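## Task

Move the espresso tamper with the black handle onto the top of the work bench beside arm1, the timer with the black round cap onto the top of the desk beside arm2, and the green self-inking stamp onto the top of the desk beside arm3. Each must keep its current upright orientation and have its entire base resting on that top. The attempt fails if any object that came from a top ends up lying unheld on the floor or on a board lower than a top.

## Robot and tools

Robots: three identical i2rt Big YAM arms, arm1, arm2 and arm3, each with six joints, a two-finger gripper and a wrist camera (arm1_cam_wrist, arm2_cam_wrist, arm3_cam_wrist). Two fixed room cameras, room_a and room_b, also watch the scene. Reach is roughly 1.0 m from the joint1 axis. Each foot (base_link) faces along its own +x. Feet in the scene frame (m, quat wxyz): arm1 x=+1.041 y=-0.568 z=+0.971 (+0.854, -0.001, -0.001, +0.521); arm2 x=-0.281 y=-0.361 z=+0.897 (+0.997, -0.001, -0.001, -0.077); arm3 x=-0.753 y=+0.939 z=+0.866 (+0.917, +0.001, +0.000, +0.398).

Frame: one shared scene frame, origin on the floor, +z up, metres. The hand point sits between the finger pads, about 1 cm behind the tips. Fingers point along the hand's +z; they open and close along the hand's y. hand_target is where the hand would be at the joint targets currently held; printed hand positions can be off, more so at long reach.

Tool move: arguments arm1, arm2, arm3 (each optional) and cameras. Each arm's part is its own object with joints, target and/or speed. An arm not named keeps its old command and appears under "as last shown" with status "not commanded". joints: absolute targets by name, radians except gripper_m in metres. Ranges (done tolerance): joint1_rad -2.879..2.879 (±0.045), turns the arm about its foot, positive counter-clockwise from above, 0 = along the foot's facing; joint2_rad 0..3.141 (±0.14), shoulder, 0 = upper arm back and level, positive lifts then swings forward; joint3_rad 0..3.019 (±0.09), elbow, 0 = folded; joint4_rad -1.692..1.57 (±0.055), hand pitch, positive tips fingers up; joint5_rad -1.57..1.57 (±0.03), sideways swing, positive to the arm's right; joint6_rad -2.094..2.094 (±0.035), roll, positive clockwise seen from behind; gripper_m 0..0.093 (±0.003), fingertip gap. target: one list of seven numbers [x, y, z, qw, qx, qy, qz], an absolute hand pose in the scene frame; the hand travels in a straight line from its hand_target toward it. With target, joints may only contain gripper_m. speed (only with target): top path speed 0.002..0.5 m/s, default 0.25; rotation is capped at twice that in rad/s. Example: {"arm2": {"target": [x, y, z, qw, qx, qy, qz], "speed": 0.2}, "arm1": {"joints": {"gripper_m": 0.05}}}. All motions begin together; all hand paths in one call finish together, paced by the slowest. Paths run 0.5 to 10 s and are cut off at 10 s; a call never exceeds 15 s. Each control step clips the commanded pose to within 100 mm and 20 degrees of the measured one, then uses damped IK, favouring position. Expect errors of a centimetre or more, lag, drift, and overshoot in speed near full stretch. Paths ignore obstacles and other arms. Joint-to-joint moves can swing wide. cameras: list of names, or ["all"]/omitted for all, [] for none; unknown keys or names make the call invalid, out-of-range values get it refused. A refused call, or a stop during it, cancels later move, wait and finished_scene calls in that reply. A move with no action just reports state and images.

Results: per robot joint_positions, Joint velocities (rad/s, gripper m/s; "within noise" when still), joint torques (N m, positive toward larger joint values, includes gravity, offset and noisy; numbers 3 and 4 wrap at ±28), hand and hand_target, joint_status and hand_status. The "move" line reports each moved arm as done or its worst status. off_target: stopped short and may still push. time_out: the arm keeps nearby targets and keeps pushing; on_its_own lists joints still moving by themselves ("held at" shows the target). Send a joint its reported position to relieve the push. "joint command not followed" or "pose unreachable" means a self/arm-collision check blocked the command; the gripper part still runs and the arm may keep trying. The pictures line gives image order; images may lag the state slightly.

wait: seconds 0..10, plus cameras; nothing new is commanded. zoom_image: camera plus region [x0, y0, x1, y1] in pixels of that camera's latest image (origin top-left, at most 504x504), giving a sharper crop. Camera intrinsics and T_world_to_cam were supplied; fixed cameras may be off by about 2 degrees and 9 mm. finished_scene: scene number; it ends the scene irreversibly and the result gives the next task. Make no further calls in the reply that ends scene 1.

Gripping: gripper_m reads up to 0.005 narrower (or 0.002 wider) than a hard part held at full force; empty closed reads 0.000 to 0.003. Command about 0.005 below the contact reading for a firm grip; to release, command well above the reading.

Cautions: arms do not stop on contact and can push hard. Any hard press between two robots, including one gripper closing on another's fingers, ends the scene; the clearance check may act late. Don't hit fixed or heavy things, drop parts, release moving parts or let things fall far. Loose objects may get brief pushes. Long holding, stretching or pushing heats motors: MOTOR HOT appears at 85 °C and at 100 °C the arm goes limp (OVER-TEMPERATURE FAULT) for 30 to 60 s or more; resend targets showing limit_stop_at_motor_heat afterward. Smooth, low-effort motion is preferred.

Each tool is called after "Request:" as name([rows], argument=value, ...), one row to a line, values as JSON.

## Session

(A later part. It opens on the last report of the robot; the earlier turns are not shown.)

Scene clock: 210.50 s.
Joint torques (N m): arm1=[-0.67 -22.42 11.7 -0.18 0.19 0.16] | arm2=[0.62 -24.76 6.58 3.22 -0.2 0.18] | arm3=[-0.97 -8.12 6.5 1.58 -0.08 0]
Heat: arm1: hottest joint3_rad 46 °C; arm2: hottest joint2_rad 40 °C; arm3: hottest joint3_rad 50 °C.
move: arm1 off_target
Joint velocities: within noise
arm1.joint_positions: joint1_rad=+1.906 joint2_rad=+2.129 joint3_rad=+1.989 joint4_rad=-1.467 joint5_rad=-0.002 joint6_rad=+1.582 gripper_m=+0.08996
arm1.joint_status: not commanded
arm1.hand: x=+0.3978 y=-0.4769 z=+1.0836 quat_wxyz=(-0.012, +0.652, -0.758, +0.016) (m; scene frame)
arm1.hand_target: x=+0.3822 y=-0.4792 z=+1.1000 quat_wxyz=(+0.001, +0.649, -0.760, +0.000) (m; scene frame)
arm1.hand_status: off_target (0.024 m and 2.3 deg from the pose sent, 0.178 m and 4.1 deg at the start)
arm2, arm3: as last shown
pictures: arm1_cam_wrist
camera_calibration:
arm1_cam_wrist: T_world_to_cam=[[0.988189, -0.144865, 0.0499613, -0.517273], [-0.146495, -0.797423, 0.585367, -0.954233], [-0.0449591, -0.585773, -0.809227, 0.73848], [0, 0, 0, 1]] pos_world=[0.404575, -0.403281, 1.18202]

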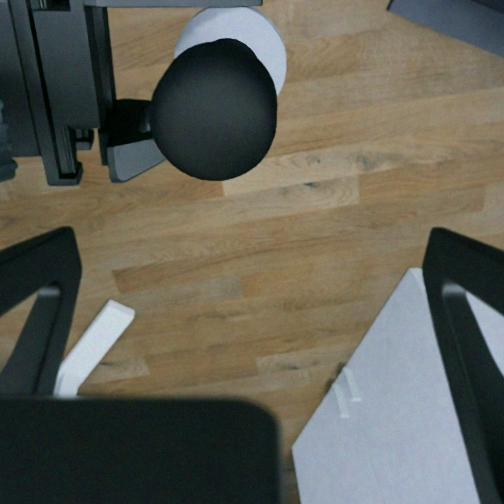

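Request:
move(arm1={"target":[0.383,-0.476,1.006,0,0.649,-0.76,0],"speed":0.12}, cameras=["arm1_cam_wrist","arm2_cam_wrist"])

Scene clock: 220.73 s.
Joint torques (N m): arm1=[-1.26 -23.12 7.43 0.51 0.19 0.11] | arm2=[-0.15 -24.29 6.75 3.22 -0.19 0.22] | arm3=[-1.08 -8 6.63 1.57 -0.08 0.01]
Heat: arm1: hottest joint3_rad 46 °C; arm2: hottest joint2_rad 40 °C; arm3: hottest joint3_rad 49 °C.
move: arm1 done
Joint velocities: within noise
arm1.joint_positions: joint1_rad=+1.906 joint2_rad=+2.194 joint3_rad=+1.897 joint4_rad=-1.281 joint5_rad=-0.001 joint6_rad=+1.583 gripper_m=+0.08996
arm1.joint_status: not commanded
arm1.hand: x=+0.3857 y=-0.4752 z=+1.0075 quat_wxyz=(-0.002, +0.652, -0.759, +0.004) (m; scene frame)
arm1.hand_target: x=+0.3830 y=-0.4760 z=+1.0062 quat_wxyz=(+0.000, +0.649, -0.760, +0.000) (m; scene frame)
arm1.hand_status: done (0.003 m and 0.6 deg from the pose sent, 0.079 m and 2.3 deg at the start)
arm2, arm3: as last shown
pictures: arm1_cam_wrist, arm2_cam_wrist
camera_calibration:
arm1_cam_wrist: T_world_to_cam=[[0.989157, -0.145457, 0.0202492, -0.471938], [-0.129639, -0.800043, 0.585769, -0.918358], [-0.0690038, -0.582043, -0.810225, 0.689461], [0, 0, 0, 1]] pos_world=[0.395342, -0.402076, 1.10612]
arm2_cam_wrist: T_world_to_cam=[[-0.162248, -0.986676, 0.0120494, -0.412397], [-0.588844, 0.0870159, -0.803549, 1.03162], [0.791794, -0.13747, -0.595116, 0.271069], [0, 0, 0, 1]] pos_world=[0.325919, -0.459406, 0.995241]

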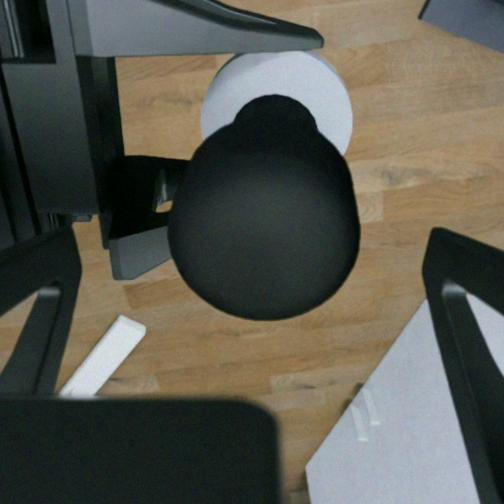

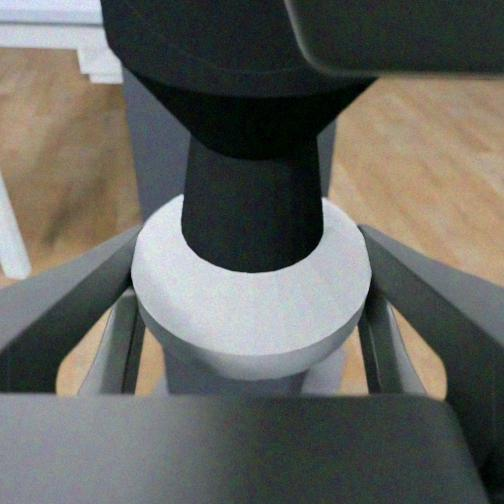

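Request:
move(arm1={"target":[0.389,-0.470,0.998,0,0.649,-0.76,0],"speed":0.12}, cameras=[])

Request:
move(arm1={"joints":{"gripper_m":0.037}}, cameras=["arm1_cam_wrist","arm2_cam_wrist"])

Scene clock: 232.27 s.
Joint torques (N m): arm1=[-2.02 -24 6.71 0.59 0.18 0] | arm2=[0.56 -24.47 6.71 3.28 -0.18 0.19] | arm3=[-1.08 -8 6.58 1.58 -0.07 0.01]
Heat: arm1: hottest joint3_rad 45 °C; arm2: hottest joint2_rad 40 °C; arm3: hottest joint3_rad 48 °C.
move: arm1 done
Joint velocities: within noise
arm1.joint_positions: joint1_rad=+1.906 joint2_rad=+2.194 joint3_rad=+1.868 joint4_rad=-1.253 joint5_rad=-0.001 joint6_rad=+1.583 gripper_m=+0.08996
arm1.joint_status: not commanded
arm1.hand: x=+0.3895 y=-0.4758 z=+0.9970 quat_wxyz=(-0.003, +0.652, -0.759, +0.005) (m; scene frame)
arm1.hand_target: x=+0.3890 y=-0.4700 z=+0.9981 quat_wxyz=(+0.000, +0.649, -0.760, +0.000) (m; scene frame)
arm1.hand_status: done (0.006 m and 0.7 deg from the pose sent, 0.011 m and 0.7 deg at the start)
arm2, arm3: as last shown
pictures: none
No camera images: "cameras" was empty.

Scene clock: 232.93 s.
Joint torques (N m): arm1=[-2.02 -24.06 6.74 0.51 0.18 -0.01] | arm2=[0.26 -24 6.68 3.23 -0.21 0.17] | arm3=[-1.26 -7.88 6.57 1.57 -0.07 0.01]
Heat: arm1: hottest joint3_rad 45 °C; arm2: hottest joint2_rad 40 °C; arm3: hottest joint3_rad 47 °C.
move: arm1 off_target
Joint velocities: within noise
arm1.joint_positions: joint1_rad=+1.906 joint2_rad=+2.194 joint3_rad=+1.868 joint4_rad=-1.253 joint5_rad=-0.001 joint6_rad=+1.583 gripper_m=+0.04399
arm1.joint_status: gripper_m off_target (ended at +0.04402, target +0.03700)
arm1.hand: x=+0.3894 y=-0.4758 z=+0.9970 quat_wxyz=(-0.003, +0.652, -0.759, +0.005) (m; scene frame)
arm1.hand_target: x=+0.3891 y=-0.4700 z=+0.9981 quat_wxyz=(+0.000, +0.649, -0.760, +0.000) (m; scene frame)
arm1.hand_status: not commanded
arm2, arm3: as last shown
pictures: arm1_cam_wrist, arm2_cam_wrist
camera_calibration:
arm1_cam_wrist: T_world_to_cam=[[0.989129, -0.145418, 0.0218457, -0.477083], [-0.130532, -0.799877, 0.585797, -0.911747], [-0.0677113, -0.58228, -0.810164, 0.680233], [0, 0, 0, 1]] pos_world=[0.398944, -0.402576, 1.09562]
arm2_cam_wrist: T_world_to_cam=[[-0.162248, -0.986676, 0.0120494, -0.412397], [-0.588844, 0.0870159, -0.803549, 1.03162], [0.791794, -0.13747, -0.595116, 0.271069], [0, 0, 0, 1]] pos_world=[0.325919, -0.459406, 0.995241]

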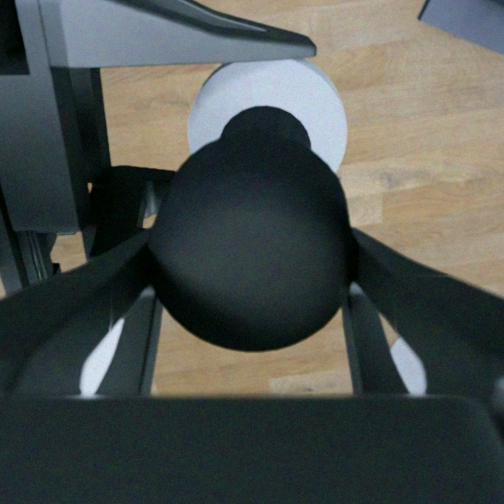

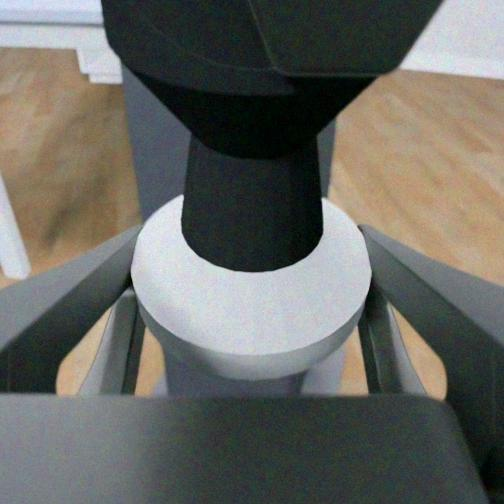

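Request:
move(arm2={"joints":{"gripper_m":0.09,"joint2_rad":2.263}}, cameras=["arm1_cam_wrist"])

Request:
move(arm2={"target":[0.23,-0.447,0.94,0.705,0.06,0.704,-0.061],"speed":0.25}, cameras=["arm1_cam_wrist"])

Scene clock: 247.13 s.
Joint torques (N m): arm1=[-2.02 -24.59 7.46 0.36 0.18 -0.01] | arm2=[0.26 -20.19 6.6 3.11 -0.17 0.16] | arm3=[-1.03 -7.88 6.56 1.59 -0.07 0.01]
Heat: arm1: hottest joint3_rad 45 °C; arm2: hottest joint2_rad 41 °C; arm3: hottest joint3_rad 46 °C.
move: arm2 done
Joint velocities: within noise
arm1.joint_positions: joint1_rad=+1.906 joint2_rad=+2.202 joint3_rad=+1.856 joint4_rad=-1.250 joint5_rad=-0.001 joint6_rad=+1.583 gripper_m=+0.04399
arm1.joint_status: not commanded
arm1.hand: x=+0.3938 y=-0.4764 z=+0.9879 quat_wxyz=(-0.008, +0.651, -0.759, +0.011) (m; scene frame)
arm1.hand_target: x=+0.3890 y=-0.4700 z=+0.9979 quat_wxyz=(+0.000, +0.649, -0.760, +0.000) (m; scene frame)
arm1.hand_status: not commanded
arm2.joint_positions: joint1_rad=-0.004 joint2_rad=+2.263 joint3_rad=+1.085 joint4_rad=+1.179 joint5_rad=+0.010 joint6_rad=-0.010 gripper_m=+0.08991
arm2.joint_status: all done
arm2.hand: x=+0.4204 y=-0.4753 z=+0.9239 quat_wxyz=(-0.705, -0.056, -0.704, +0.063) (m; scene frame)
arm2.hand_target: x=+0.4246 y=-0.4725 z=+0.9334 quat_wxyz=(-0.717, -0.056, -0.693, +0.058) (m; scene frame)
arm2.hand_status: not commanded
arm3: as last shown
pictures: arm1_cam_wrist
camera_calibration:
arm1_cam_wrist: T_world_to_cam=[[0.988665, -0.145294, 0.0378391, -0.49687], [-0.139769, -0.798618, 0.585384, -0.901703], [-0.0548339, -0.584037, -0.809873, 0.666618], [0, 0, 0, 1]] pos_world=[0.401761, -0.402978, 1.08652]

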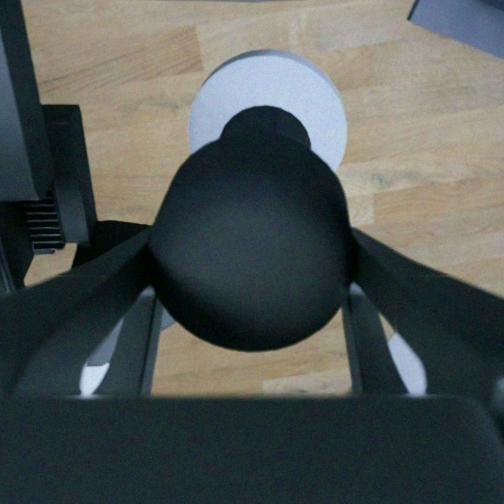

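Scene clock: 248.77 s.
Joint torques (N m): arm1=[-2.08 -24.59 7.46 0.36 0.18 -0.01] | arm2=[-0.67 -16.56 1.13 2.93 -0.16 0.13] | arm3=[-0.91 -7.88 6.58 1.54 -0.09 0.01]
Heat: arm1: hottest joint3_rad 45 °C; arm2: hottest joint2_rad 41 °C; arm3: hottest joint3_rad 46 °C.
move: arm2 off_target
Joint velocities: within noise
arm1, arm3: as last shown
arm2.joint_positions: joint1_rad=-0.004 joint2_rad=+2.126 joint3_rad=+0.529 joint4_rad=+1.554 joint5_rad=+0.010 joint6_rad=-0.010 gripper_m=+0.08995
arm2.joint_status: not commanded
arm2.hand: x=+0.2295 y=-0.4447 z=+0.9215 quat_wxyz=(-0.689, -0.057, -0.720, +0.062) (m; scene frame)
arm2.hand_target: x=+0.2300 y=-0.4469 z=+0.9397 quat_wxyz=(-0.705, -0.060, -0.704, +0.061) (m; scene frame)
arm2.hand_status: off_target (0.019 m and 2.6 deg from the pose sent, 0.193 m and 0.6 deg at the start)
pictures: arm1_cam_wrist
camera_calibration:
arm1_cam_wrist: T_world_to_cam=[[0.988665, -0.145294, 0.0378391, -0.49687], [-0.139769, -0.798618, 0.585384, -0.901703], [-0.0548339, -0.584037, -0.809873, 0.666618], [0, 0, 0, 1]] pos_world=[0.401761, -0.402978, 1.08652]

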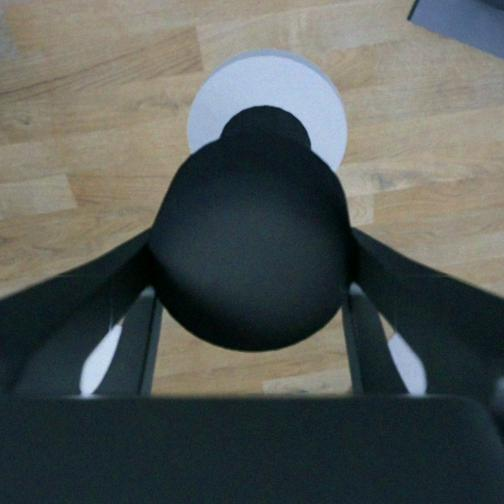

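Request:
move(arm1={"target":[0.52,-0.49,1.22,0,0.649,-0.76,0],"speed":0.4}, cameras=[])

Request:
move(arm1={"joints":{"joint1_rad":-0.885,"joint6_rad":0.0}}, cameras=["arm1_cam_wrist"])

Scene clock: 312.13 s.
Joint torques (N m): arm1=[-1.9 -18.84 10.48 -0.34 0.19 0.01] | arm2=[-0.79 -15.91 1.32 3 -0.13 0.16] | arm3=[-0.97 -7.77 6.56 1.54 -0.09 0.01]
Heat: arm1: hottest joint3_rad 44 °C; arm2: hottest joint2_rad 41 °C; arm3: hottest joint3_rad 44 °C.
move: arm1 off_target
Joint velocities: within noise
arm1.joint_positions: joint1_rad=+1.906 joint2_rad=+1.722 joint3_rad=+1.677 joint4_rad=-1.563 joint5_rad=-0.001 joint6_rad=+1.583 gripper_m=+0.04399
arm1.joint_status: not commanded
arm1.hand: x=+0.5271 y=-0.4949 z=+1.1991 quat_wxyz=(-0.012, +0.651, -0.758, +0.016) (m; scene frame)
arm1.hand_target: x=+0.5208 y=-0.4902 z=+1.2199 quat_wxyz=(+0.000, +0.649, -0.760, +0.000) (m; scene frame)
arm1.hand_status: off_target (0.023 m and 2.3 deg from the pose sent, 0.264 m and 1.6 deg at the start; pose on its path clipped on 14 of 47 steps)
arm2, arm3: as last shown
arm3.hand_target: x=-0.5998 y=+0.5162 z=+1.5660 quat_wxyz=(-0.445, -0.879, -0.156, -0.077) (m; scene frame)
pictures: none
No camera images: "cameras" was empty.

Scene clock: 314.77 s.
Joint torques (N m): arm1=[-0.85 -21.36 10.51 -0.32 -0.01 -0.12] | arm2=[-0.21 -16.56 1.32 2.82 -0.17 0.14] | arm3=[-0.97 -7.82 6.61 1.57 -0.1 0.01]
Heat: arm1: hottest joint3_rad 45 °C; arm2: hottest joint2_rad 41 °C; arm3: hottest joint3_rad 44 °C.
move: arm1 done
Joint velocities: within noise
arm1.joint_positions: joint1_rad=-0.891 joint2_rad=+1.749 joint3_rad=+1.677 joint4_rad=-1.563 joint5_rad=+0.002 joint6_rad=+0.013 gripper_m=+0.04403
arm1.joint_status: all done
arm1.hand: x=+1.5504 y=-0.4619 z=+1.1881 quat_wxyz=(+0.031, +0.096, -0.995, +0.005) (m; scene frame)
arm1.hand_target: x=+1.5539 y=-0.4580 z=+1.2220 quat_wxyz=(-0.002, +0.105, -0.994, +0.001) (m; scene frame)
arm1.hand_status: not commanded
arm2: as last shown
arm3.joint_positions: joint1_rad=-2.046 joint2_rad=+1.512 joint3_rad=+2.552 joint4_rad=-1.690 joint5_rad=+0.002 joint6_rad=+1.561 gripper_m=+0.08996
arm3.joint_status: not commanded
arm3.hand: x=-0.5981 y=+0.5063 z=+1.5572 quat_wxyz=(-0.438, -0.882, -0.158, -0.073) (m; scene frame)
arm3.hand_target: x=-0.5998 y=+0.5162 z=+1.5660 quat_wxyz=(-0.445, -0.879, -0.156, -0.077) (m; scene frame)
arm3.hand_status: not commanded
pictures: arm1_cam_wrist
camera_calibration:
arm1_cam_wrist: T_world_to_cam=[[0.197887, -0.980105, 0.0153227, -0.778635], [-0.760602, -0.14367, 0.633122, 0.362721], [-0.618325, -0.136941, -0.7739, 1.93797], [0, 0, 0, 1]] pos_world=[1.62826, -0.445645, 1.28208]

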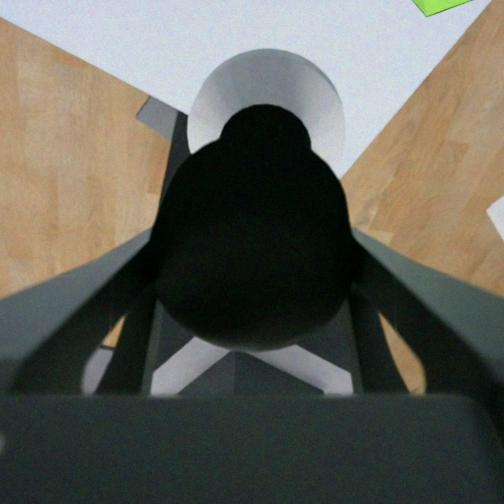

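Request:
move(arm1={"target":[1.555,-0.46,0.93,0,0.1045,-0.9945,0],"speed":0.3}, cameras=[])

Request:
move(arm1={"target":[1.555,-0.46,0.865,0,0.1045,-0.9945,0],"speed":0.06}, cameras=["arm1_cam_wrist"])

Scene clock: 338.73 s.
Joint torques (N m): arm1=[-1.2 -21.01 6.24 0.47 -0.03 -0.13] | arm2=[-0.44 -16.32 1.32 2.91 -0.11 0.16] | arm3=[-1.26 -7.82 6.58 1.55 -0.07 0.01]
Heat: arm1: hottest joint3_rad 46 °C; arm2: hottest joint2_rad 41 °C; arm3: hottest joint3_rad 44 °C.
move: arm1 off_target
Joint velocities: within noise
arm1.joint_positions: joint1_rad=-0.891 joint2_rad=+1.997 joint3_rad=+1.265 joint4_rad=-0.884 joint5_rad=+0.000 joint6_rad=+0.011 gripper_m=+0.04403
arm1.joint_status: not commanded
arm1.hand: x=+1.5434 y=-0.4634 z=+0.9158 quat_wxyz=(+0.022, +0.097, -0.995, +0.003) (m; scene frame)
arm1.hand_target: x=+1.5549 y=-0.4601 z=+0.9302 quat_wxyz=(+0.000, +0.104, -0.995, +0.000) (m; scene frame)
arm1.hand_status: off_target (0.019 m and 2.6 deg from the pose sent, 0.258 m and 3.7 deg at the start)
arm2, arm3: as last shown
pictures: none
No camera images: "cameras" was empty.

Scene clock: 340.40 s.
Joint torques (N m): arm1=[-1.2 -20.25 5.07 0.59 -0.03 -0.12] | arm2=[-0.62 -16.5 1.31 3.12 -0.16 0.15] | arm3=[-0.97 -7.88 6.56 1.59 -0.09 0]
Heat: arm1: hottest joint3_rad 46 °C; arm2: hottest joint2_rad 41 °C; arm3: hottest joint3_rad 44 °C.
move: arm1 done
Joint velocities: within noise
arm1.joint_positions: joint1_rad=-0.891 joint2_rad=+2.102 joint3_rad=+1.254 joint4_rad=-0.748 joint5_rad=+0.000 joint6_rad=+0.011 gripper_m=+0.04403
arm1.joint_status: not commanded
arm1.hand: x=+1.5491 y=-0.4624 z=+0.8600 quat_wxyz=(+0.011, +0.097, -0.995, +0.002) (m; scene frame)
arm1.hand_target: x=+1.5549 y=-0.4601 z=+0.8651 quat_wxyz=(+0.000, +0.104, -0.995, +0.000) (m; scene frame)
arm1.hand_status: done (0.008 m and 1.5 deg from the pose sent, 0.052 m and 2.6 deg at the start)
arm2, arm3: as last shown
pictures: arm1_cam_wrist
camera_calibration:
arm1_cam_wrist: T_world_to_cam=[[0.199544, -0.979807, 0.0127111, -0.774], [-0.783689, -0.151789, 0.602321, 0.627855], [-0.588229, -0.130151, -0.798153, 1.66059], [0, 0, 0, 1]] pos_world=[1.6233, -0.446941, 0.957075]

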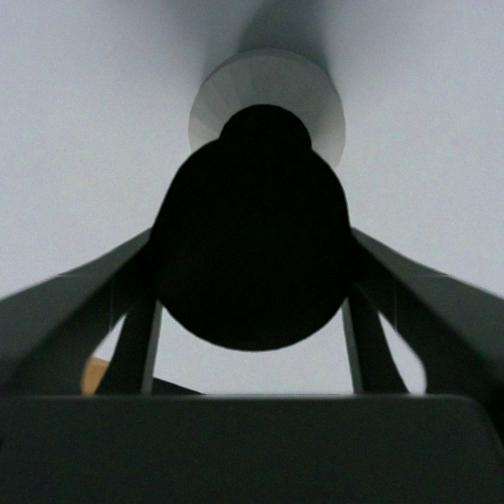

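Request:
move(arm1={"target":[1.557,-0.46,0.843,0,0.1045,-0.9945,0],"speed":0.03}, cameras=["arm1_cam_wrist"])

Scene clock: 349.73 s.
Joint torques (N m): arm1=[-1.32 -18.84 5.37 0.81 0 -0.11] | arm2=[0.09 -16.03 1.32 2.95 -0.17 0.17] | arm3=[-1.14 -8 6.58 1.54 -0.08 0.01]
Heat: arm1: hottest joint3_rad 45 °C; arm2: hottest joint2_rad 41 °C; arm3: hottest joint3_rad 44 °C.
move: arm1 done
Joint velocities: within noise
arm1.joint_positions: joint1_rad=-0.891 joint2_rad=+2.129 joint3_rad=+1.254 joint4_rad=-0.715 joint5_rad=-0.001 joint6_rad=+0.009 gripper_m=+0.04403
arm1.joint_status: not commanded
arm1.hand: x=+1.5504 y=-0.4620 z=+0.8462 quat_wxyz=(+0.008, +0.098, -0.995, +0.001) (m; scene frame)
arm1.hand_target: x=+1.5569 y=-0.4601 z=+0.8431 quat_wxyz=(+0.000, +0.104, -0.995, +0.000) (m; scene frame)
arm1.hand_status: done (0.008 m and 1.2 deg from the pose sent, 0.019 m and 1.5 deg at the start)
arm2, arm3: as last shown
pictures: arm1_cam_wrist
camera_calibration:
arm1_cam_wrist: T_world_to_cam=[[0.201316, -0.979454, 0.0118998, -0.775556], [-0.786452, -0.154381, 0.598047, 0.64399], [-0.583922, -0.129755, -0.801373, 1.64663], [0, 0, 0, 1]] pos_world=[1.62411, -0.446544, 0.943661]

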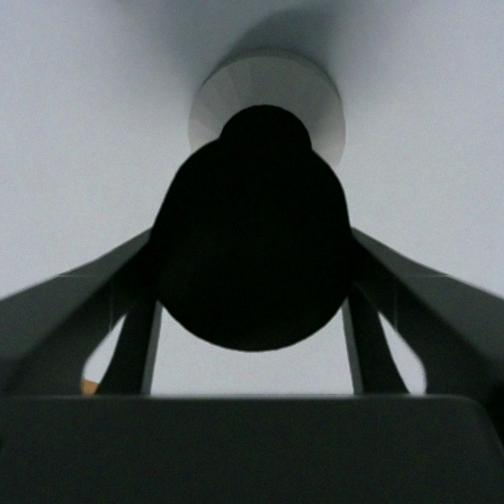

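Request:
move(arm1={"target":[1.557,-0.46,0.832,0,0.1045,-0.9945,0],"speed":0.03}, cameras=["arm1_cam_wrist"])

Scene clock: 363.80 s.
Joint torques (N m): arm1=[-1.32 -17.14 5.37 1.2 0.03 -0.09] | arm2=[-0.09 -16.26 1.18 2.97 -0.15 0.15] | arm3=[-1.08 -7.82 6.6 1.54 -0.08 0]
Heat: arm1: hottest joint3_rad 44 °C; arm2: hottest joint2_rad 41 °C; arm3: hottest joint3_rad 44 °C.
move: arm1 off_target
Joint velocities: within noise
arm1.joint_positions: joint1_rad=-0.891 joint2_rad=+2.131 joint3_rad=+1.254 joint4_rad=-0.705 joint5_rad=-0.002 joint6_rad=+0.007 gripper_m=+0.04403
arm1.joint_status: not commanded
arm1.hand: x=+1.5523 y=-0.4614 z=+0.8454 quat_wxyz=(+0.004, +0.099, -0.995, +0.000) (m; scene frame)
arm1.hand_target: x=+1.5564 y=-0.4602 z=+0.8322 quat_wxyz=(+0.000, +0.104, -0.995, +0.000) (m; scene frame)
arm1.hand_status: off_target (0.014 m and 0.8 deg from the pose sent, 0.016 m and 1.2 deg at the start)
arm2, arm3: as last shown
pictures: arm1_cam_wrist
camera_calibration:
arm1_cam_wrist: T_world_to_cam=[[0.203099, -0.979099, 0.0107148, -0.777011], [-0.790928, -0.157595, 0.591267, 0.657233], [-0.577221, -0.128561, -0.806405, 1.64162], [0, 0, 0, 1]] pos_world=[1.62521, -0.446146, 0.943539]

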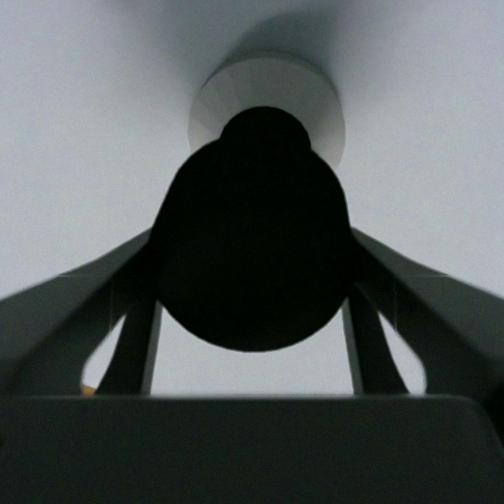

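Request:
move(arm1={"joints":{"gripper_m":0.085}}, cameras=[])

Request:
move(arm1={"target":[1.565,-0.46,0.99,0,0.1045,-0.9945,0],"speed":0.25}, cameras=["arm1_cam_wrist"])

Request:
move(arm1={"target":[1.597,-0.610,0.99,0,0.289,-0.957,0],"speed":0.3}, cameras=["arm1_cam_wrist"])

Scene clock: 372.20 s.
Joint torques (N m): arm1=[-1.32 -19.49 5.18 0.62 0 -0.09] | arm2=[-0.38 -16.15 1.32 2.88 -0.17 0.14] | arm3=[-0.97 -7.88 6.58 1.59 -0.07 0]
Heat: arm1: hottest joint3_rad 43 °C; arm2: hottest joint2_rad 41 °C; arm3: hottest joint3_rad 44 °C.
move: arm1 done
Joint velocities: within noise
arm1.joint_positions: joint1_rad=-0.891 joint2_rad=+2.157 joint3_rad=+1.254 joint4_rad=-0.688 joint5_rad=-0.001 joint6_rad=+0.006 gripper_m=+0.08488
arm1.joint_status: all done
arm1.hand: x=+1.5498 y=-0.4621 z=+0.8324 quat_wxyz=(+0.009, +0.099, -0.995, +0.001) (m; scene frame)
arm1.hand_target: x=+1.5564 y=-0.4602 z=+0.8323 quat_wxyz=(+0.000, +0.104, -0.995, +0.000) (m; scene frame)
arm1.hand_status: not commanded
arm2, arm3: as last shown
pictures: none
No camera images: "cameras" was empty.

Scene clock: 373.63 s.
Joint torques (N m): arm1=[-1.61 -18.96 9.36 -0.16 0.01 -0.12] | arm2=[-0.09 -16.26 1.24 2.89 -0.15 0.14] | arm3=[-0.91 -7.77 6.6 1.62 -0.08 0]
Heat: arm1: hottest joint3_rad 43 °C; arm2: hottest joint2_rad 41 °C; arm3: hottest joint3_rad 44 °C.
move: arm1 off_target
Joint velocities: within noise
arm1.joint_positions: joint1_rad=-0.891 joint2_rad=+1.905 joint3_rad=+1.307 joint4_rad=-1.011 joint5_rad=-0.001 joint6_rad=+0.006 gripper_m=+0.08492
arm1.joint_status: not commanded
arm1.hand: x=+1.5462 y=-0.4626 z=+0.9746 quat_wxyz=(+0.018, +0.099, -0.995, +0.002) (m; scene frame)
arm1.hand_target: x=+1.5643 y=-0.4602 z=+0.9904 quat_wxyz=(+0.000, +0.104, -0.995, +0.000) (m; scene frame)
arm1.hand_status: off_target (0.024 m and 2.2 deg from the pose sent, 0.158 m and 1.2 deg at the start)
arm2.joint_positions: joint1_rad=-0.004 joint2_rad=+2.126 joint3_rad=+0.529 joint4_rad=+1.554 joint5_rad=+0.010 joint6_rad=-0.010 gripper_m=+0.08995
arm2.joint_status: not commanded
arm2.hand: x=+0.2295 y=-0.4447 z=+0.9215 quat_wxyz=(-0.689, -0.057, -0.720, +0.062) (m; scene frame)
arm2.hand_target: x=+0.2300 y=-0.4469 z=+0.9397 quat_wxyz=(-0.705, -0.060, -0.704, +0.061) (m; scene frame)
arm2.hand_status: not commanded
arm3: as last shown
pictures: arm1_cam_wrist
camera_calibration:
arm1_cam_wrist: T_world_to_cam=[[0.203762, -0.978952, 0.0115539, -0.78006], [-0.774566, -0.15398, 0.613464, 0.530546], [-0.598773, -0.13395, -0.789638, 1.75659], [0, 0, 0, 1]] pos_world=[1.62169, -0.446653, 1.07061]

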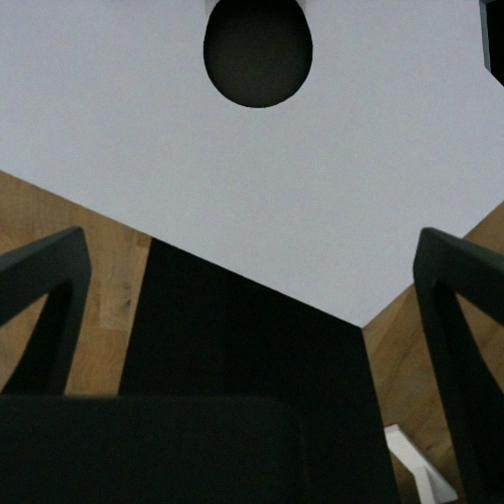

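Scene clock: 375.40 s.
Joint torques (N m): arm1=[-1.14 -18.61 10.03 -0.24 -0.09 -0.12] | arm2=[-0.44 -16.26 1.29 2.86 -0.17 0.2] | arm3=[-1.14 -7.77 6.57 1.57 -0.09 0.01]
Heat: arm1: hottest joint3_rad 44 °C; arm2: hottest joint2_rad 41 °C; arm3: hottest joint3_rad 44 °C.
move: arm1 off_target
Joint velocities: within noise
arm1.joint_positions: joint1_rad=-1.174 joint2_rad=+1.943 joint3_rad=+1.379 joint4_rad=-1.041 joint5_rad=+0.001 joint6_rad=-0.648 gripper_m=+0.08492
arm1.joint_status: not commanded
arm1.hand: x=+1.5761 y=-0.6101 z=+0.9783 quat_wxyz=(+0.015, +0.281, -0.959, -0.005) (m; scene frame)
arm1.hand_target: x=+1.5962 y=-0.6099 z=+0.9904 quat_wxyz=(+0.000, +0.289, -0.957, +0.000) (m; scene frame)
arm1.hand_status: off_target (0.024 m and 2.1 deg from the pose sent, 0.157 m and 22.3 deg at the start)
arm2, arm3: as last shown
pictures: arm1_cam_wrist
camera_calibration:
arm1_cam_wrist: T_world_to_cam=[[0.544716, -0.838593, -0.00675471, -1.36445], [-0.664998, -0.436835, 0.605766, 0.191092], [-0.510942, -0.325479, -0.795614, 1.50822], [0, 0, 0, 1]] pos_world=[1.64093, -0.569849, 1.07499]

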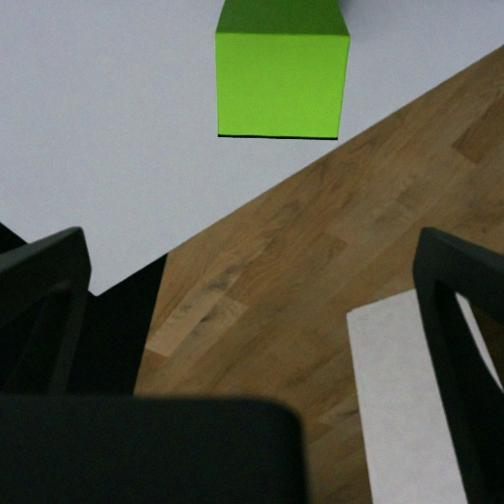

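Request:
move(arm1={"target":[1.588,-0.608,0.855,-0.012,0.289,-0.957,0.006],"speed":0.25}, cameras=["arm1_cam_wrist"])

Scene clock: 384.53 s.
Joint torques (N m): arm1=[-0.85 -20.54 5.42 0.66 -0.01 -0.1] | arm2=[-0.56 -16.15 1.26 2.84 -0.17 0.16] | arm3=[-1.26 -7.82 6.54 1.61 -0.07 0.01]
Heat: arm1: hottest joint3_rad 45 °C; arm2: hottest joint2_rad 41 °C; arm3: hottest joint3_rad 44 °C.
move: arm1 done
Joint velocities: within noise
arm1.joint_positions: joint1_rad=-1.174 joint2_rad=+2.146 joint3_rad=+1.309 joint4_rad=-0.732 joint5_rad=+0.001 joint6_rad=-0.649 gripper_m=+0.08492
arm1.joint_status: not commanded
arm1.hand: x=+1.5804 y=-0.6106 z=+0.8516 quat_wxyz=(-0.001, +0.282, -0.959, +0.002) (m; scene frame)
arm1.hand_target: x=+1.5879 y=-0.6080 z=+0.8551 quat_wxyz=(-0.012, +0.289, -0.957, +0.006) (m; scene frame)
arm1.hand_status: done (0.009 m and 1.6 deg from the pose sent, 0.124 m and 3.5 deg at the start)
arm2: as last shown
arm3.joint_positions: joint1_rad=-2.046 joint2_rad=+1.512 joint3_rad=+2.552 joint4_rad=-1.690 joint5_rad=+0.002 joint6_rad=+1.561 gripper_m=+0.08996
arm3.joint_status: not commanded
arm3.hand: x=-0.5981 y=+0.5063 z=+1.5572 quat_wxyz=(-0.438, -0.882, -0.158, -0.073) (m; scene frame)
arm3.hand_target: x=-0.5998 y=+0.5162 z=+1.5660 quat_wxyz=(-0.445, -0.879, -0.156, -0.077) (m; scene frame)
arm3.hand_status: not commanded
pictures: arm1_cam_wrist
camera_calibration:
arm1_cam_wrist: T_world_to_cam=[[0.545244, -0.838142, 0.0150438, -1.38719], [-0.68592, -0.435757, 0.582777, 0.323768], [-0.481895, -0.328075, -0.812493, 1.37629], [0, 0, 0, 1]] pos_world=[1.64167, -0.570053, 0.950411]

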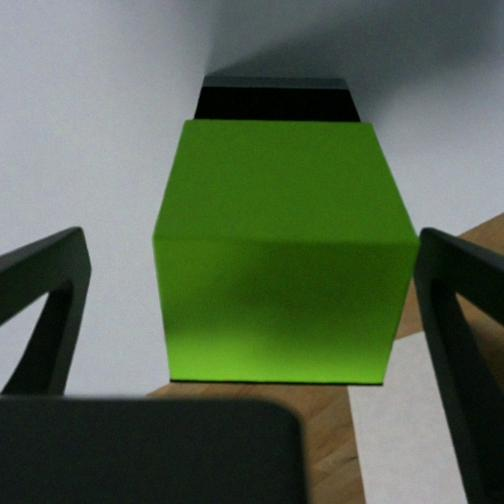

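Request:
move(arm1={"target":[1.5925,-0.613,0.852,-0.012,0.289,-0.957,0.006],"speed":0.1}, cameras=[])

Request:
move(arm1={"joints":{"gripper_m":0.043}}, cameras=["arm1_cam_wrist"])

Scene clock: 392.03 s.
Joint torques (N m): arm1=[-1.61 -19.37 6.57 0.55 -0.01 -0.12] | arm2=[-0.5 -16.15 1.4 2.89 -0.14 0.16] | arm3=[-1.14 -7.77 6.61 1.59 -0.07 0.01]
Heat: arm1: hottest joint3_rad 44 °C; arm2: hottest joint2_rad 41 °C; arm3: hottest joint3_rad 44 °C.
move: arm1 off_target
Joint velocities: within noise
arm1.joint_positions: joint1_rad=-1.174 joint2_rad=+2.146 joint3_rad=+1.309 joint4_rad=-0.732 joint5_rad=+0.001 joint6_rad=-0.654 gripper_m=+0.08492
arm1.joint_status: not commanded
arm1.hand: x=+1.5804 y=-0.6106 z=+0.8516 quat_wxyz=(-0.001, +0.284, -0.959, +0.002) (m; scene frame)
arm1.hand_target: x=+1.5922 y=-0.6130 z=+0.8523 quat_wxyz=(-0.012, +0.289, -0.957, +0.006) (m; scene frame)
arm1.hand_status: off_target (0.012 m and 1.5 deg from the pose sent, 0.012 m and 1.6 deg at the start)
arm2, arm3: as last shown
pictures: none
No camera images: "cameras" was empty.

Scene clock: 392.67 s.
Joint torques (N m): arm1=[-1.55 -19.37 6.56 0.54 -0.02 -0.12] | arm2=[-0.26 -16.56 1.22 2.92 -0.13 0.16] | arm3=[-1.03 -7.94 6.58 1.61 -0.07 0.02]
Heat: arm1: hottest joint3_rad 44 °C; arm2: hottest joint2_rad 41 °C; arm3: hottest joint3_rad 44 °C.
move: arm1 off_target
Joint velocities: within noise
arm1.joint_positions: joint1_rad=-1.174 joint2_rad=+2.146 joint3_rad=+1.309 joint4_rad=-0.732 joint5_rad=+0.002 joint6_rad=-0.654 gripper_m=+0.05066
arm1.joint_status: gripper_m off_target (ended at +0.05069, target +0.04300)
arm1.hand: x=+1.5805 y=-0.6107 z=+0.8516 quat_wxyz=(-0.001, +0.284, -0.959, +0.002) (m; scene frame)
arm1.hand_target: x=+1.5923 y=-0.6131 z=+0.8523 quat_wxyz=(-0.012, +0.289, -0.957, +0.006) (m; scene frame)
arm1.hand_status: not commanded
arm2, arm3: as last shown
pictures: arm1_cam_wrist
camera_calibration:
arm1_cam_wrist: T_world_to_cam=[[0.549724, -0.835201, 0.0155824, -1.39304], [-0.683719, -0.439146, 0.58282, 0.31812], [-0.479929, -0.331044, -0.812452, 1.37142], [0, 0, 0, 1]] pos_world=[1.64147, -0.569766, 0.950511]

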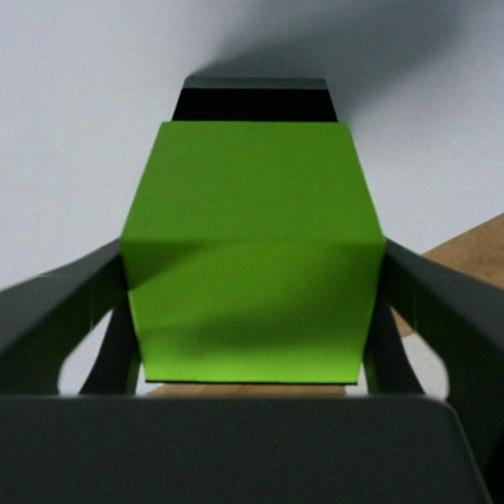

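Request:
move(arm1={"target":[1.57,-0.60,1.06,0,0.289,-0.957,0],"speed":0.35}, cameras=[])

Request:
move(arm1={"joints":{"joint1_rad":1.89,"joint2_rad":1.72,"joint3_rad":1.68,"joint4_rad":-1.55,"joint6_rad":-1.57}}, cameras=[])

Request:
move(arm1={"target":[0.40,-0.475,1.02,0,0.76,0.649,0],"speed":0.35}, cameras=["arm1_cam_wrist","arm2_cam_wrist"])

Scene clock: 416.73 s.
Joint torques (N m): arm1=[-0.67 -18.26 10.39 -0.36 -0.1 0.09] | arm2=[-0.03 -16.32 1.37 2.95 -0.15 0.13] | arm3=[-1.26 -7.82 6.6 1.61 -0.08 0]
Heat: arm1: hottest joint3_rad 43 °C; arm2: hottest joint2_rad 41 °C; arm3: hottest joint3_rad 44 °C.
move: arm1 off_target
Joint velocities: within noise
arm1.joint_positions: joint1_rad=-1.165 joint2_rad=+1.809 joint3_rad=+1.363 joint4_rad=-1.169 joint5_rad=+0.000 joint6_rad=-0.654 gripper_m=+0.05066
arm1.joint_status: not commanded
arm1.hand: x=+1.5504 y=-0.6030 z=+1.0419 quat_wxyz=(+0.020, +0.289, -0.957, -0.007) (m; scene frame)
arm1.hand_target: x=+1.5689 y=-0.5999 z=+1.0601 quat_wxyz=(+0.000, +0.289, -0.957, +0.000) (m; scene frame)
arm1.hand_status: off_target (0.027 m and 2.4 deg from the pose sent, 0.209 m and 0.6 deg at the start)
arm2, arm3: as last shown
pictures: none
No camera images: "cameras" was empty.

Scene clock: 419.40 s.
Joint torques (N m): arm1=[-1.85 -19.84 10.02 -0.34 0 -0.14] | arm2=[-0.03 -16.26 1.28 3.03 -0.15 0.16] | arm3=[-0.85 -7.94 6.53 1.58 -0.08 0]
Heat: arm1: hottest joint3_rad 43 °C; arm2: hottest joint2_rad 41 °C; arm3: hottest joint3_rad 44 °C.
move: arm1 done
Joint velocities: within noise
arm1.joint_positions: joint1_rad=+1.896 joint2_rad=+1.740 joint3_rad=+1.644 joint4_rad=-1.539 joint5_rad=-0.003 joint6_rad=-1.557 gripper_m=+0.05067
arm1.joint_status: all done
arm1.hand: x=+0.5293 y=-0.4905 z=+1.1778 quat_wxyz=(+0.027, +0.762, +0.647, +0.020) (m; scene frame)
arm1.hand_target: x=+0.5244 y=-0.4863 z=+1.2013 quat_wxyz=(+0.009, +0.760, +0.650, +0.006) (m; scene frame)
arm1.hand_status: not commanded
arm2, arm3: as last shown
pictures: none
No camera images: "cameras" was empty.

Scene clock: 421.03 s.
Joint torques (N m): arm1=[-0.79 -23.06 10.86 0.17 0.02 0.01] | arm2=[-0.62 -16.09 1.24 2.86 -0.14 0.13] | arm3=[-1.2 -7.82 6.57 1.54 -0.08 0]
Heat: arm1: hottest joint3_rad 43 °C; arm2: hottest joint2_rad 41 °C; arm3: hottest joint3_rad 44 °C.
move: arm1 off_target
Joint velocities: within noise
arm1.joint_positions: joint1_rad=+1.896 joint2_rad=+2.137 joint3_rad=+1.767 joint4_rad=-1.266 joint5_rad=-0.001 joint6_rad=-1.557 gripper_m=+0.05067
arm1.joint_status: not commanded
arm1.hand: x=+0.4256 y=-0.4746 z=+0.9973 quat_wxyz=(+0.026, +0.762, +0.647, +0.021) (m; scene frame)
arm1.hand_target: x=+0.4016 y=-0.4752 z=+1.0207 quat_wxyz=(+0.000, +0.761, +0.649, +0.000) (m; scene frame)
arm1.hand_status: off_target (0.034 m and 3.9 deg from the pose sent, 0.205 m and 3.8 deg at the start)
arm2, arm3: as last shown
pictures: arm1_cam_wrist, arm2_cam_wrist
camera_calibration:
arm1_cam_wrist: T_world_to_cam=[[-0.985976, 0.157009, -0.056556, 0.549585], [0.0952357, 0.807663, 0.581903, -0.235432], [0.137042, 0.568357, -0.811289, 1.14366], [0, 0, 0, 1]] pos_world=[0.40757, -0.546147, 1.09592]
arm2_cam_wrist: T_world_to_cam=[[-0.161777, -0.986751, 0.0122539, -0.413538], [-0.618431, 0.091699, -0.780471, 0.903583], [0.769007, -0.13384, -0.625072, 0.460483], [0, 0, 0, 1]] pos_world=[0.137788, -0.429285, 0.998123]

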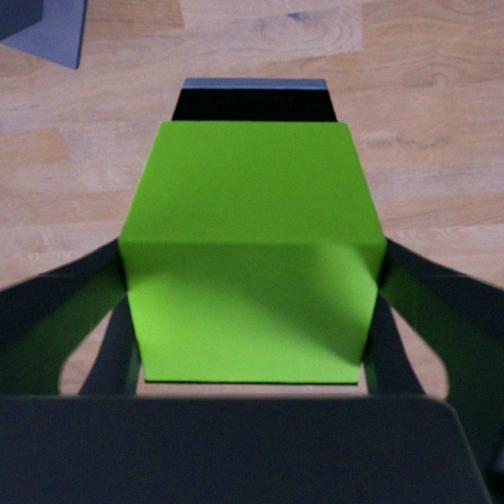

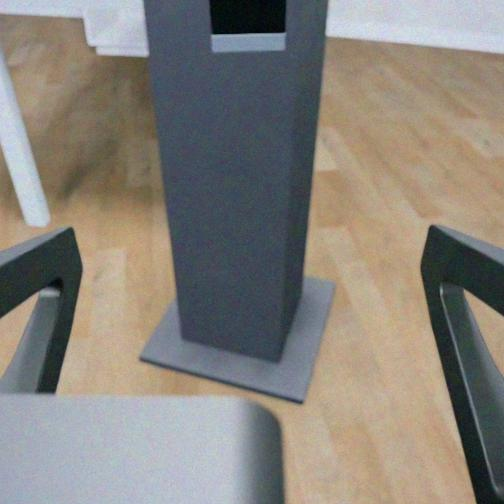

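Request:
move(arm2={"target":[0.25,-0.449,0.962,-0.705,-0.06,-0.704,0.061],"speed":0.2}, cameras=[])

Request:
move(arm2={"target":[0.448,-0.481,0.965,-0.705,-0.06,-0.704,0.061],"speed":0.15}, cameras=["arm1_cam_wrist","arm2_cam_wrist"])

Scene clock: 443.13 s.
Joint torques (N m): arm1=[-0.79 -23.06 10.99 0.17 0.02 0.01] | arm2=[-0.32 -15.79 4.34 1.69 0 0.16] | arm3=[-1.03 -7.94 6.57 1.57 -0.08 0.01]
Heat: arm1: hottest joint3_rad 47 °C; arm2: hottest joint2_rad 41 °C; arm3: hottest joint3_rad 44 °C.
move: arm2 off_target
Joint velocities: within noise
arm1, arm3: as last shown
arm2.joint_positions: joint1_rad=-0.004 joint2_rad=+2.038 joint3_rad=+0.538 joint4_rad=+1.462 joint5_rad=+0.010 joint6_rad=-0.010 gripper_m=+0.08995
arm2.joint_status: not commanded
arm2.hand: x=+0.2404 y=-0.4465 z=+0.9454 quat_wxyz=(-0.691, -0.057, -0.718, +0.062) (m; scene frame)
arm2.hand_target: x=+0.2495 y=-0.4488 z=+0.9622 quat_wxyz=(-0.705, -0.060, -0.704, +0.061) (m; scene frame)
arm2.hand_status: off_target (0.019 m and 2.3 deg from the pose sent, 0.046 m and 2.6 deg at the start)
pictures: none
No camera images: "cameras" was empty.

Scene clock: 445.27 s.
Joint torques (N m): arm1=[-0.73 -23.12 11 0.18 0.02 0.01] | arm2=[-0.26 -18.55 10.35 1.81 -0.06 0.15] | arm3=[-1.08 -7.71 6.61 1.52 -0.09 0]
Heat: arm1: hottest joint3_rad 47 °C; arm2: hottest joint2_rad 41 °C; arm3: hottest joint3_rad 44 °C.
move: arm2 off_target
Joint velocities: within noise
arm1, arm3: as last shown
arm2.joint_positions: joint1_rad=-0.004 joint2_rad=+2.183 joint3_rad=+1.103 joint4_rad=+1.053 joint5_rad=+0.010 joint6_rad=-0.010 gripper_m=+0.08995
arm2.joint_status: not commanded
arm2.hand: x=+0.4330 y=-0.4773 z=+0.9559 quat_wxyz=(-0.695, -0.056, -0.714, +0.063) (m; scene frame)
arm2.hand_target: x=+0.4469 y=-0.4807 z=+0.9653 quat_wxyz=(-0.705, -0.060, -0.704, +0.061) (m; scene frame)
arm2.hand_status: off_target (0.018 m and 1.7 deg from the pose sent, 0.211 m and 2.3 deg at the start)
pictures: arm1_cam_wrist, arm2_cam_wrist
camera_calibration:
arm1_cam_wrist: T_world_to_cam=[[-0.985976, 0.157009, -0.056556, 0.549585], [0.0952357, 0.807663, 0.581903, -0.235432], [0.137042, 0.568357, -0.811289, 1.14366], [0, 0, 0, 1]] pos_world=[0.40757, -0.546147, 1.09592]
arm2_cam_wrist: T_world_to_cam=[[-0.161952, -0.986724, 0.0121724, -0.412944], [-0.605367, 0.0896032, -0.790887, 1.0626], [0.779296, -0.135455, -0.611842, 0.303271], [0, 0, 0, 1]] pos_world=[0.340047, -0.461594, 1.03097]

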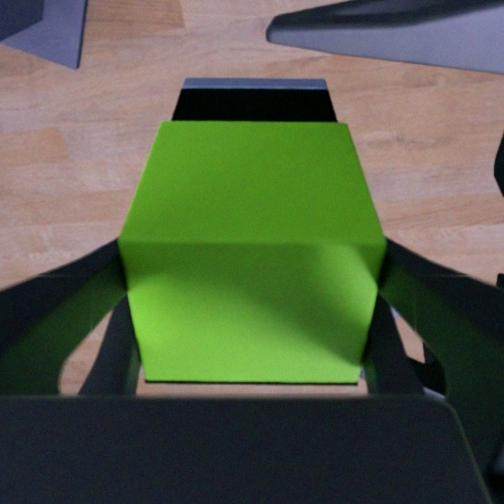

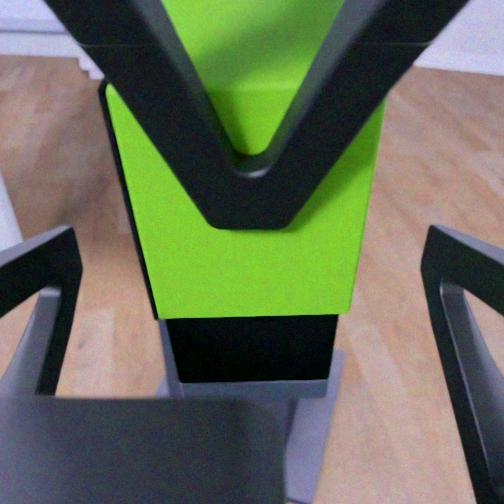

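Request:
move(arm2={"target":[0.457,-0.4825,0.947,-0.705,-0.06,-0.704,0.061],"speed":0.1}, cameras=["arm2_cam_wrist"])

Scene clock: 475.07 s.
Joint torques (N m): arm1=[-0.67 -23.12 11.02 0.18 0.02 0.01] | arm2=[0.21 -19.31 10.04 2.43 -0.03 0.16] | arm3=[-1.03 -7.77 6.6 1.52 -0.08 0]
Heat: arm1: hottest joint3_rad 50 °C; arm2: hottest joint2_rad 42 °C; arm3: hottest joint3_rad 44 °C.
move: arm2 off_target
Joint velocities: within noise
arm1: as last shown
arm2.joint_positions: joint1_rad=-0.004 joint2_rad=+2.239 joint3_rad=+1.143 joint4_rad=+1.053 joint5_rad=+0.010 joint6_rad=-0.010 gripper_m=+0.08995
arm2.joint_status: not commanded
arm2.hand: x=+0.4420 y=-0.4787 z=+0.9329 quat_wxyz=(-0.689, -0.057, -0.720, +0.062) (m; scene frame)
arm2.hand_target: x=+0.4558 y=-0.4822 z=+0.9474 quat_wxyz=(-0.705, -0.060, -0.704, +0.061) (m; scene frame)
arm2.hand_status: off_target (0.021 m and 2.6 deg from the pose sent, 0.026 m and 1.7 deg at the start)
arm3.joint_positions: joint1_rad=-2.046 joint2_rad=+1.512 joint3_rad=+2.552 joint4_rad=-1.690 joint5_rad=+0.002 joint6_rad=+1.561 gripper_m=+0.08996
arm3.joint_status: not commanded
arm3.hand: x=-0.5981 y=+0.5063 z=+1.5572 quat_wxyz=(-0.438, -0.882, -0.158, -0.073) (m; scene frame)
arm3.hand_target: x=-0.5998 y=+0.5162 z=+1.5660 quat_wxyz=(-0.445, -0.879, -0.156, -0.077) (m; scene frame)
arm3.hand_status: not commanded
pictures: arm2_cam_wrist
camera_calibration:
arm2_cam_wrist: T_world_to_cam=[[-0.161777, -0.986751, 0.0122539, -0.412849], [-0.618431, 0.091699, -0.780471, 1.04701], [0.769007, -0.13384, -0.625072, 0.299644], [0, 0, 0, 1]] pos_world=[0.350288, -0.463285, 1.00952]

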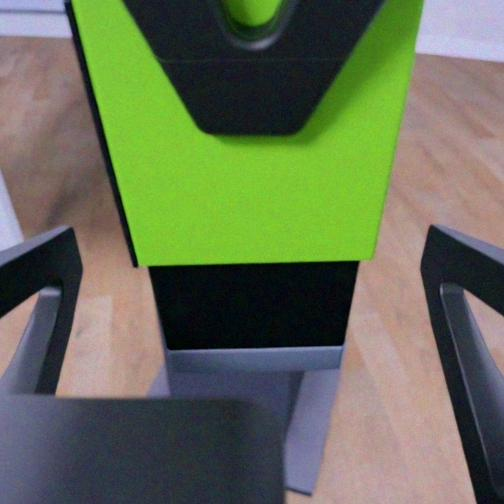

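Request:
move(arm2={"target":[0.460,-0.483,0.963,-0.705,-0.06,-0.704,0.061],"speed":0.1}, cameras=["arm2_cam_wrist"])

Scene clock: 486.73 s.
Joint torques (N m): arm1=[-0.79 -23.06 11 0.17 0.02 0.01] | arm2=[-0.38 -22.77 10.04 2.03 -0.06 0.18] | arm3=[-1.2 -8 6.57 1.61 -0.08 0.01]
Heat: arm1: hottest joint3_rad 50 °C; arm2: hottest joint2_rad 42 °C; arm3: hottest joint3_rad 44 °C.
move: arm2 off_target
Joint velocities: within noise
arm1, arm3: as last shown
arm2.joint_positions: joint1_rad=-0.004 joint2_rad=+2.239 joint3_rad=+1.143 joint4_rad=+1.035 joint5_rad=+0.010 joint6_rad=-0.010 gripper_m=+0.08995
arm2.joint_status: not commanded
arm2.hand: x=+0.4418 y=-0.4787 z=+0.9284 quat_wxyz=(-0.683, -0.057, -0.726, +0.062) (m; scene frame)
arm2.hand_target: x=+0.4579 y=-0.4826 z=+0.9635 quat_wxyz=(-0.705, -0.060, -0.704, +0.061) (m; scene frame)
arm2.hand_status: off_target (0.039 m and 3.6 deg from the pose sent, 0.035 m and 2.6 deg at the start)
pictures: arm2_cam_wrist
camera_calibration:
arm2_cam_wrist: T_world_to_cam=[[-0.161674, -0.986768, 0.0122995, -0.412908], [-0.63209, 0.0939755, -0.769176, 1.03999], [0.757842, -0.13213, -0.638919, 0.315617], [0, 0, 0, 1]] pos_world=[0.351424, -0.463475, 1.00667]

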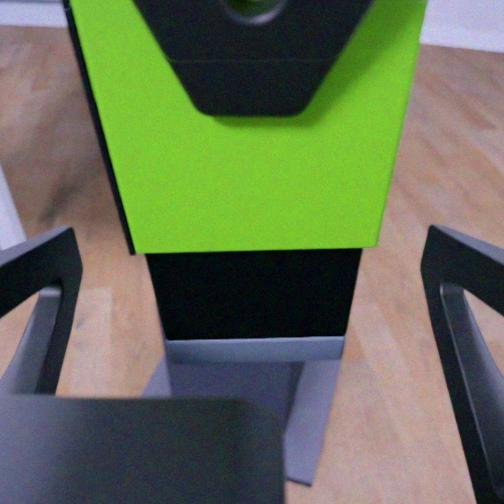

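Request:
move(arm2={"target":[0.460,-0.483,0.978,-0.705,-0.06,-0.704,0.061],"speed":0.1}, cameras=["arm2_cam_wrist"])

Scene clock: 494.00 s.
Joint torques (N m): arm1=[-0.73 -23 11.03 0.16 0.02 0.01] | arm2=[0.09 -23.41 9.66 1.83 -0.02 0.17] | arm3=[-1.08 -7.88 6.6 1.59 -0.08 0.01]
Heat: arm1: hottest joint3_rad 51 °C; arm2: hottest joint2_rad 43 °C; arm3: hottest joint3_rad 44 °C.
move: arm2 off_target
Joint velocities: within noise
arm1, arm3: as last shown
arm2.joint_positions: joint1_rad=-0.004 joint2_rad=+2.216 joint3_rad=+1.143 joint4_rad=+1.008 joint5_rad=+0.010 joint6_rad=-0.010 gripper_m=+0.08995
arm2.joint_status: not commanded
arm2.hand: x=+0.4435 y=-0.4790 z=+0.9382 quat_wxyz=(-0.681, -0.057, -0.727, +0.062) (m; scene frame)
arm2.hand_target: x=+0.4580 y=-0.4826 z=+0.9782 quat_wxyz=(-0.705, -0.060, -0.704, +0.061) (m; scene frame)
arm2.hand_status: off_target (0.043 m and 3.8 deg from the pose sent, 0.053 m and 3.6 deg at the start)
pictures: arm2_cam_wrist
camera_calibration:
arm2_cam_wrist: T_world_to_cam=[[-0.161552, -0.986788, 0.0122703, -0.413012], [-0.635298, 0.0944773, -0.766466, 1.04778], [0.75518, -0.13162, -0.642168, 0.324988], [0, 0, 0, 1]] pos_world=[0.353509, -0.463772, 1.01686]

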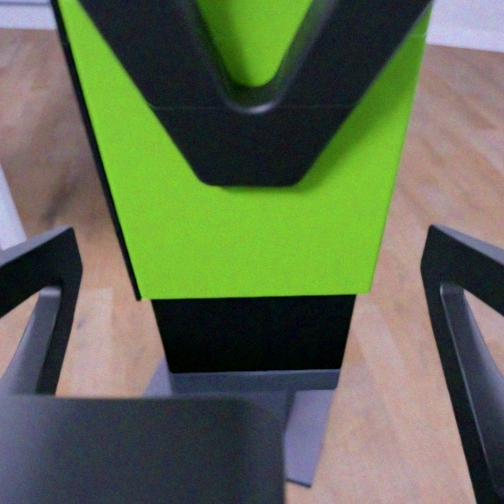

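Request:
move(arm2={"joints":{"gripper_m":0.033}}, cameras=["arm2_cam_wrist","arm1_cam_wrist"])

Scene clock: 500.57 s.
Joint torques (N m): arm1=[-0.67 -23.06 11 0.16 -0.04 0] | arm2=[0.26 -23.41 9.77 1.85 -0.09 0.17] | arm3=[-1.08 -7.94 6.57 1.57 -0.08 0]
Heat: arm1: hottest joint3_rad 51 °C; arm2: hottest joint2_rad 43 °C; arm3: hottest joint3_rad 44 °C.
move: arm2 off_target
Joint velocities: within noise
arm1, arm3: as last shown
arm1.joint_positions: joint1_rad=+1.896 joint2_rad=+2.137 joint3_rad=+1.767 joint4_rad=-1.266 joint5_rad=+0.000 joint6_rad=-1.557 gripper_m=+0.05067
arm1.hand: x=+0.4256 y=-0.4744 z=+0.9973 quat_wxyz=(+0.026, +0.762, +0.647, +0.022) (m; scene frame)
arm2.joint_positions: joint1_rad=-0.004 joint2_rad=+2.216 joint3_rad=+1.143 joint4_rad=+1.007 joint5_rad=+0.010 joint6_rad=-0.010 gripper_m=+0.04122
arm2.joint_status: gripper_m off_target (ended at +0.04125, target +0.03300)
arm2.hand: x=+0.4435 y=-0.4790 z=+0.9381 quat_wxyz=(-0.681, -0.057, -0.727, +0.062) (m; scene frame)
arm2.hand_target: x=+0.4580 y=-0.4826 z=+0.9782 quat_wxyz=(-0.705, -0.060, -0.704, +0.061) (m; scene frame)
arm2.hand_status: not commanded
pictures: arm1_cam_wrist, arm2_cam_wrist
camera_calibration:
arm1_cam_wrist: T_world_to_cam=[[-0.985967, 0.157058, -0.0565939, 0.549727], [0.0950464, 0.806799, 0.58313, -0.237206], [0.137245, 0.569568, -0.810405, 1.14312], [0, 0, 0, 1]] pos_world=[0.40767, -0.546045, 1.09582]
arm2_cam_wrist: T_world_to_cam=[[-0.161913, -0.986728, 0.0123624, -0.413049], [-0.635567, 0.0946913, -0.766216, 1.04766], [0.754876, -0.131918, -0.642464, 0.325181], [0, 0, 0, 1]] pos_world=[0.353507, -0.463873, 1.01675]

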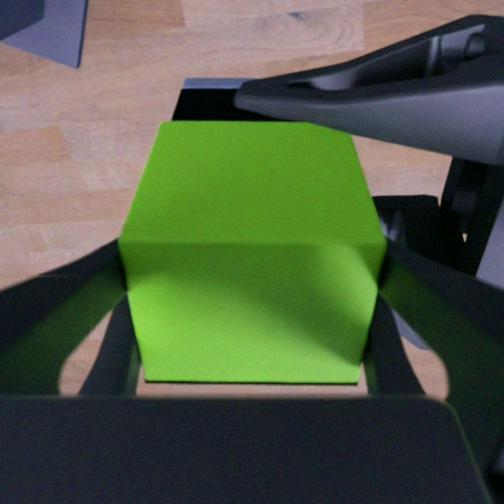

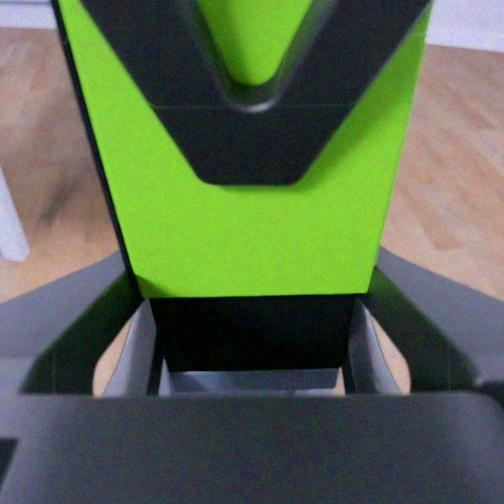

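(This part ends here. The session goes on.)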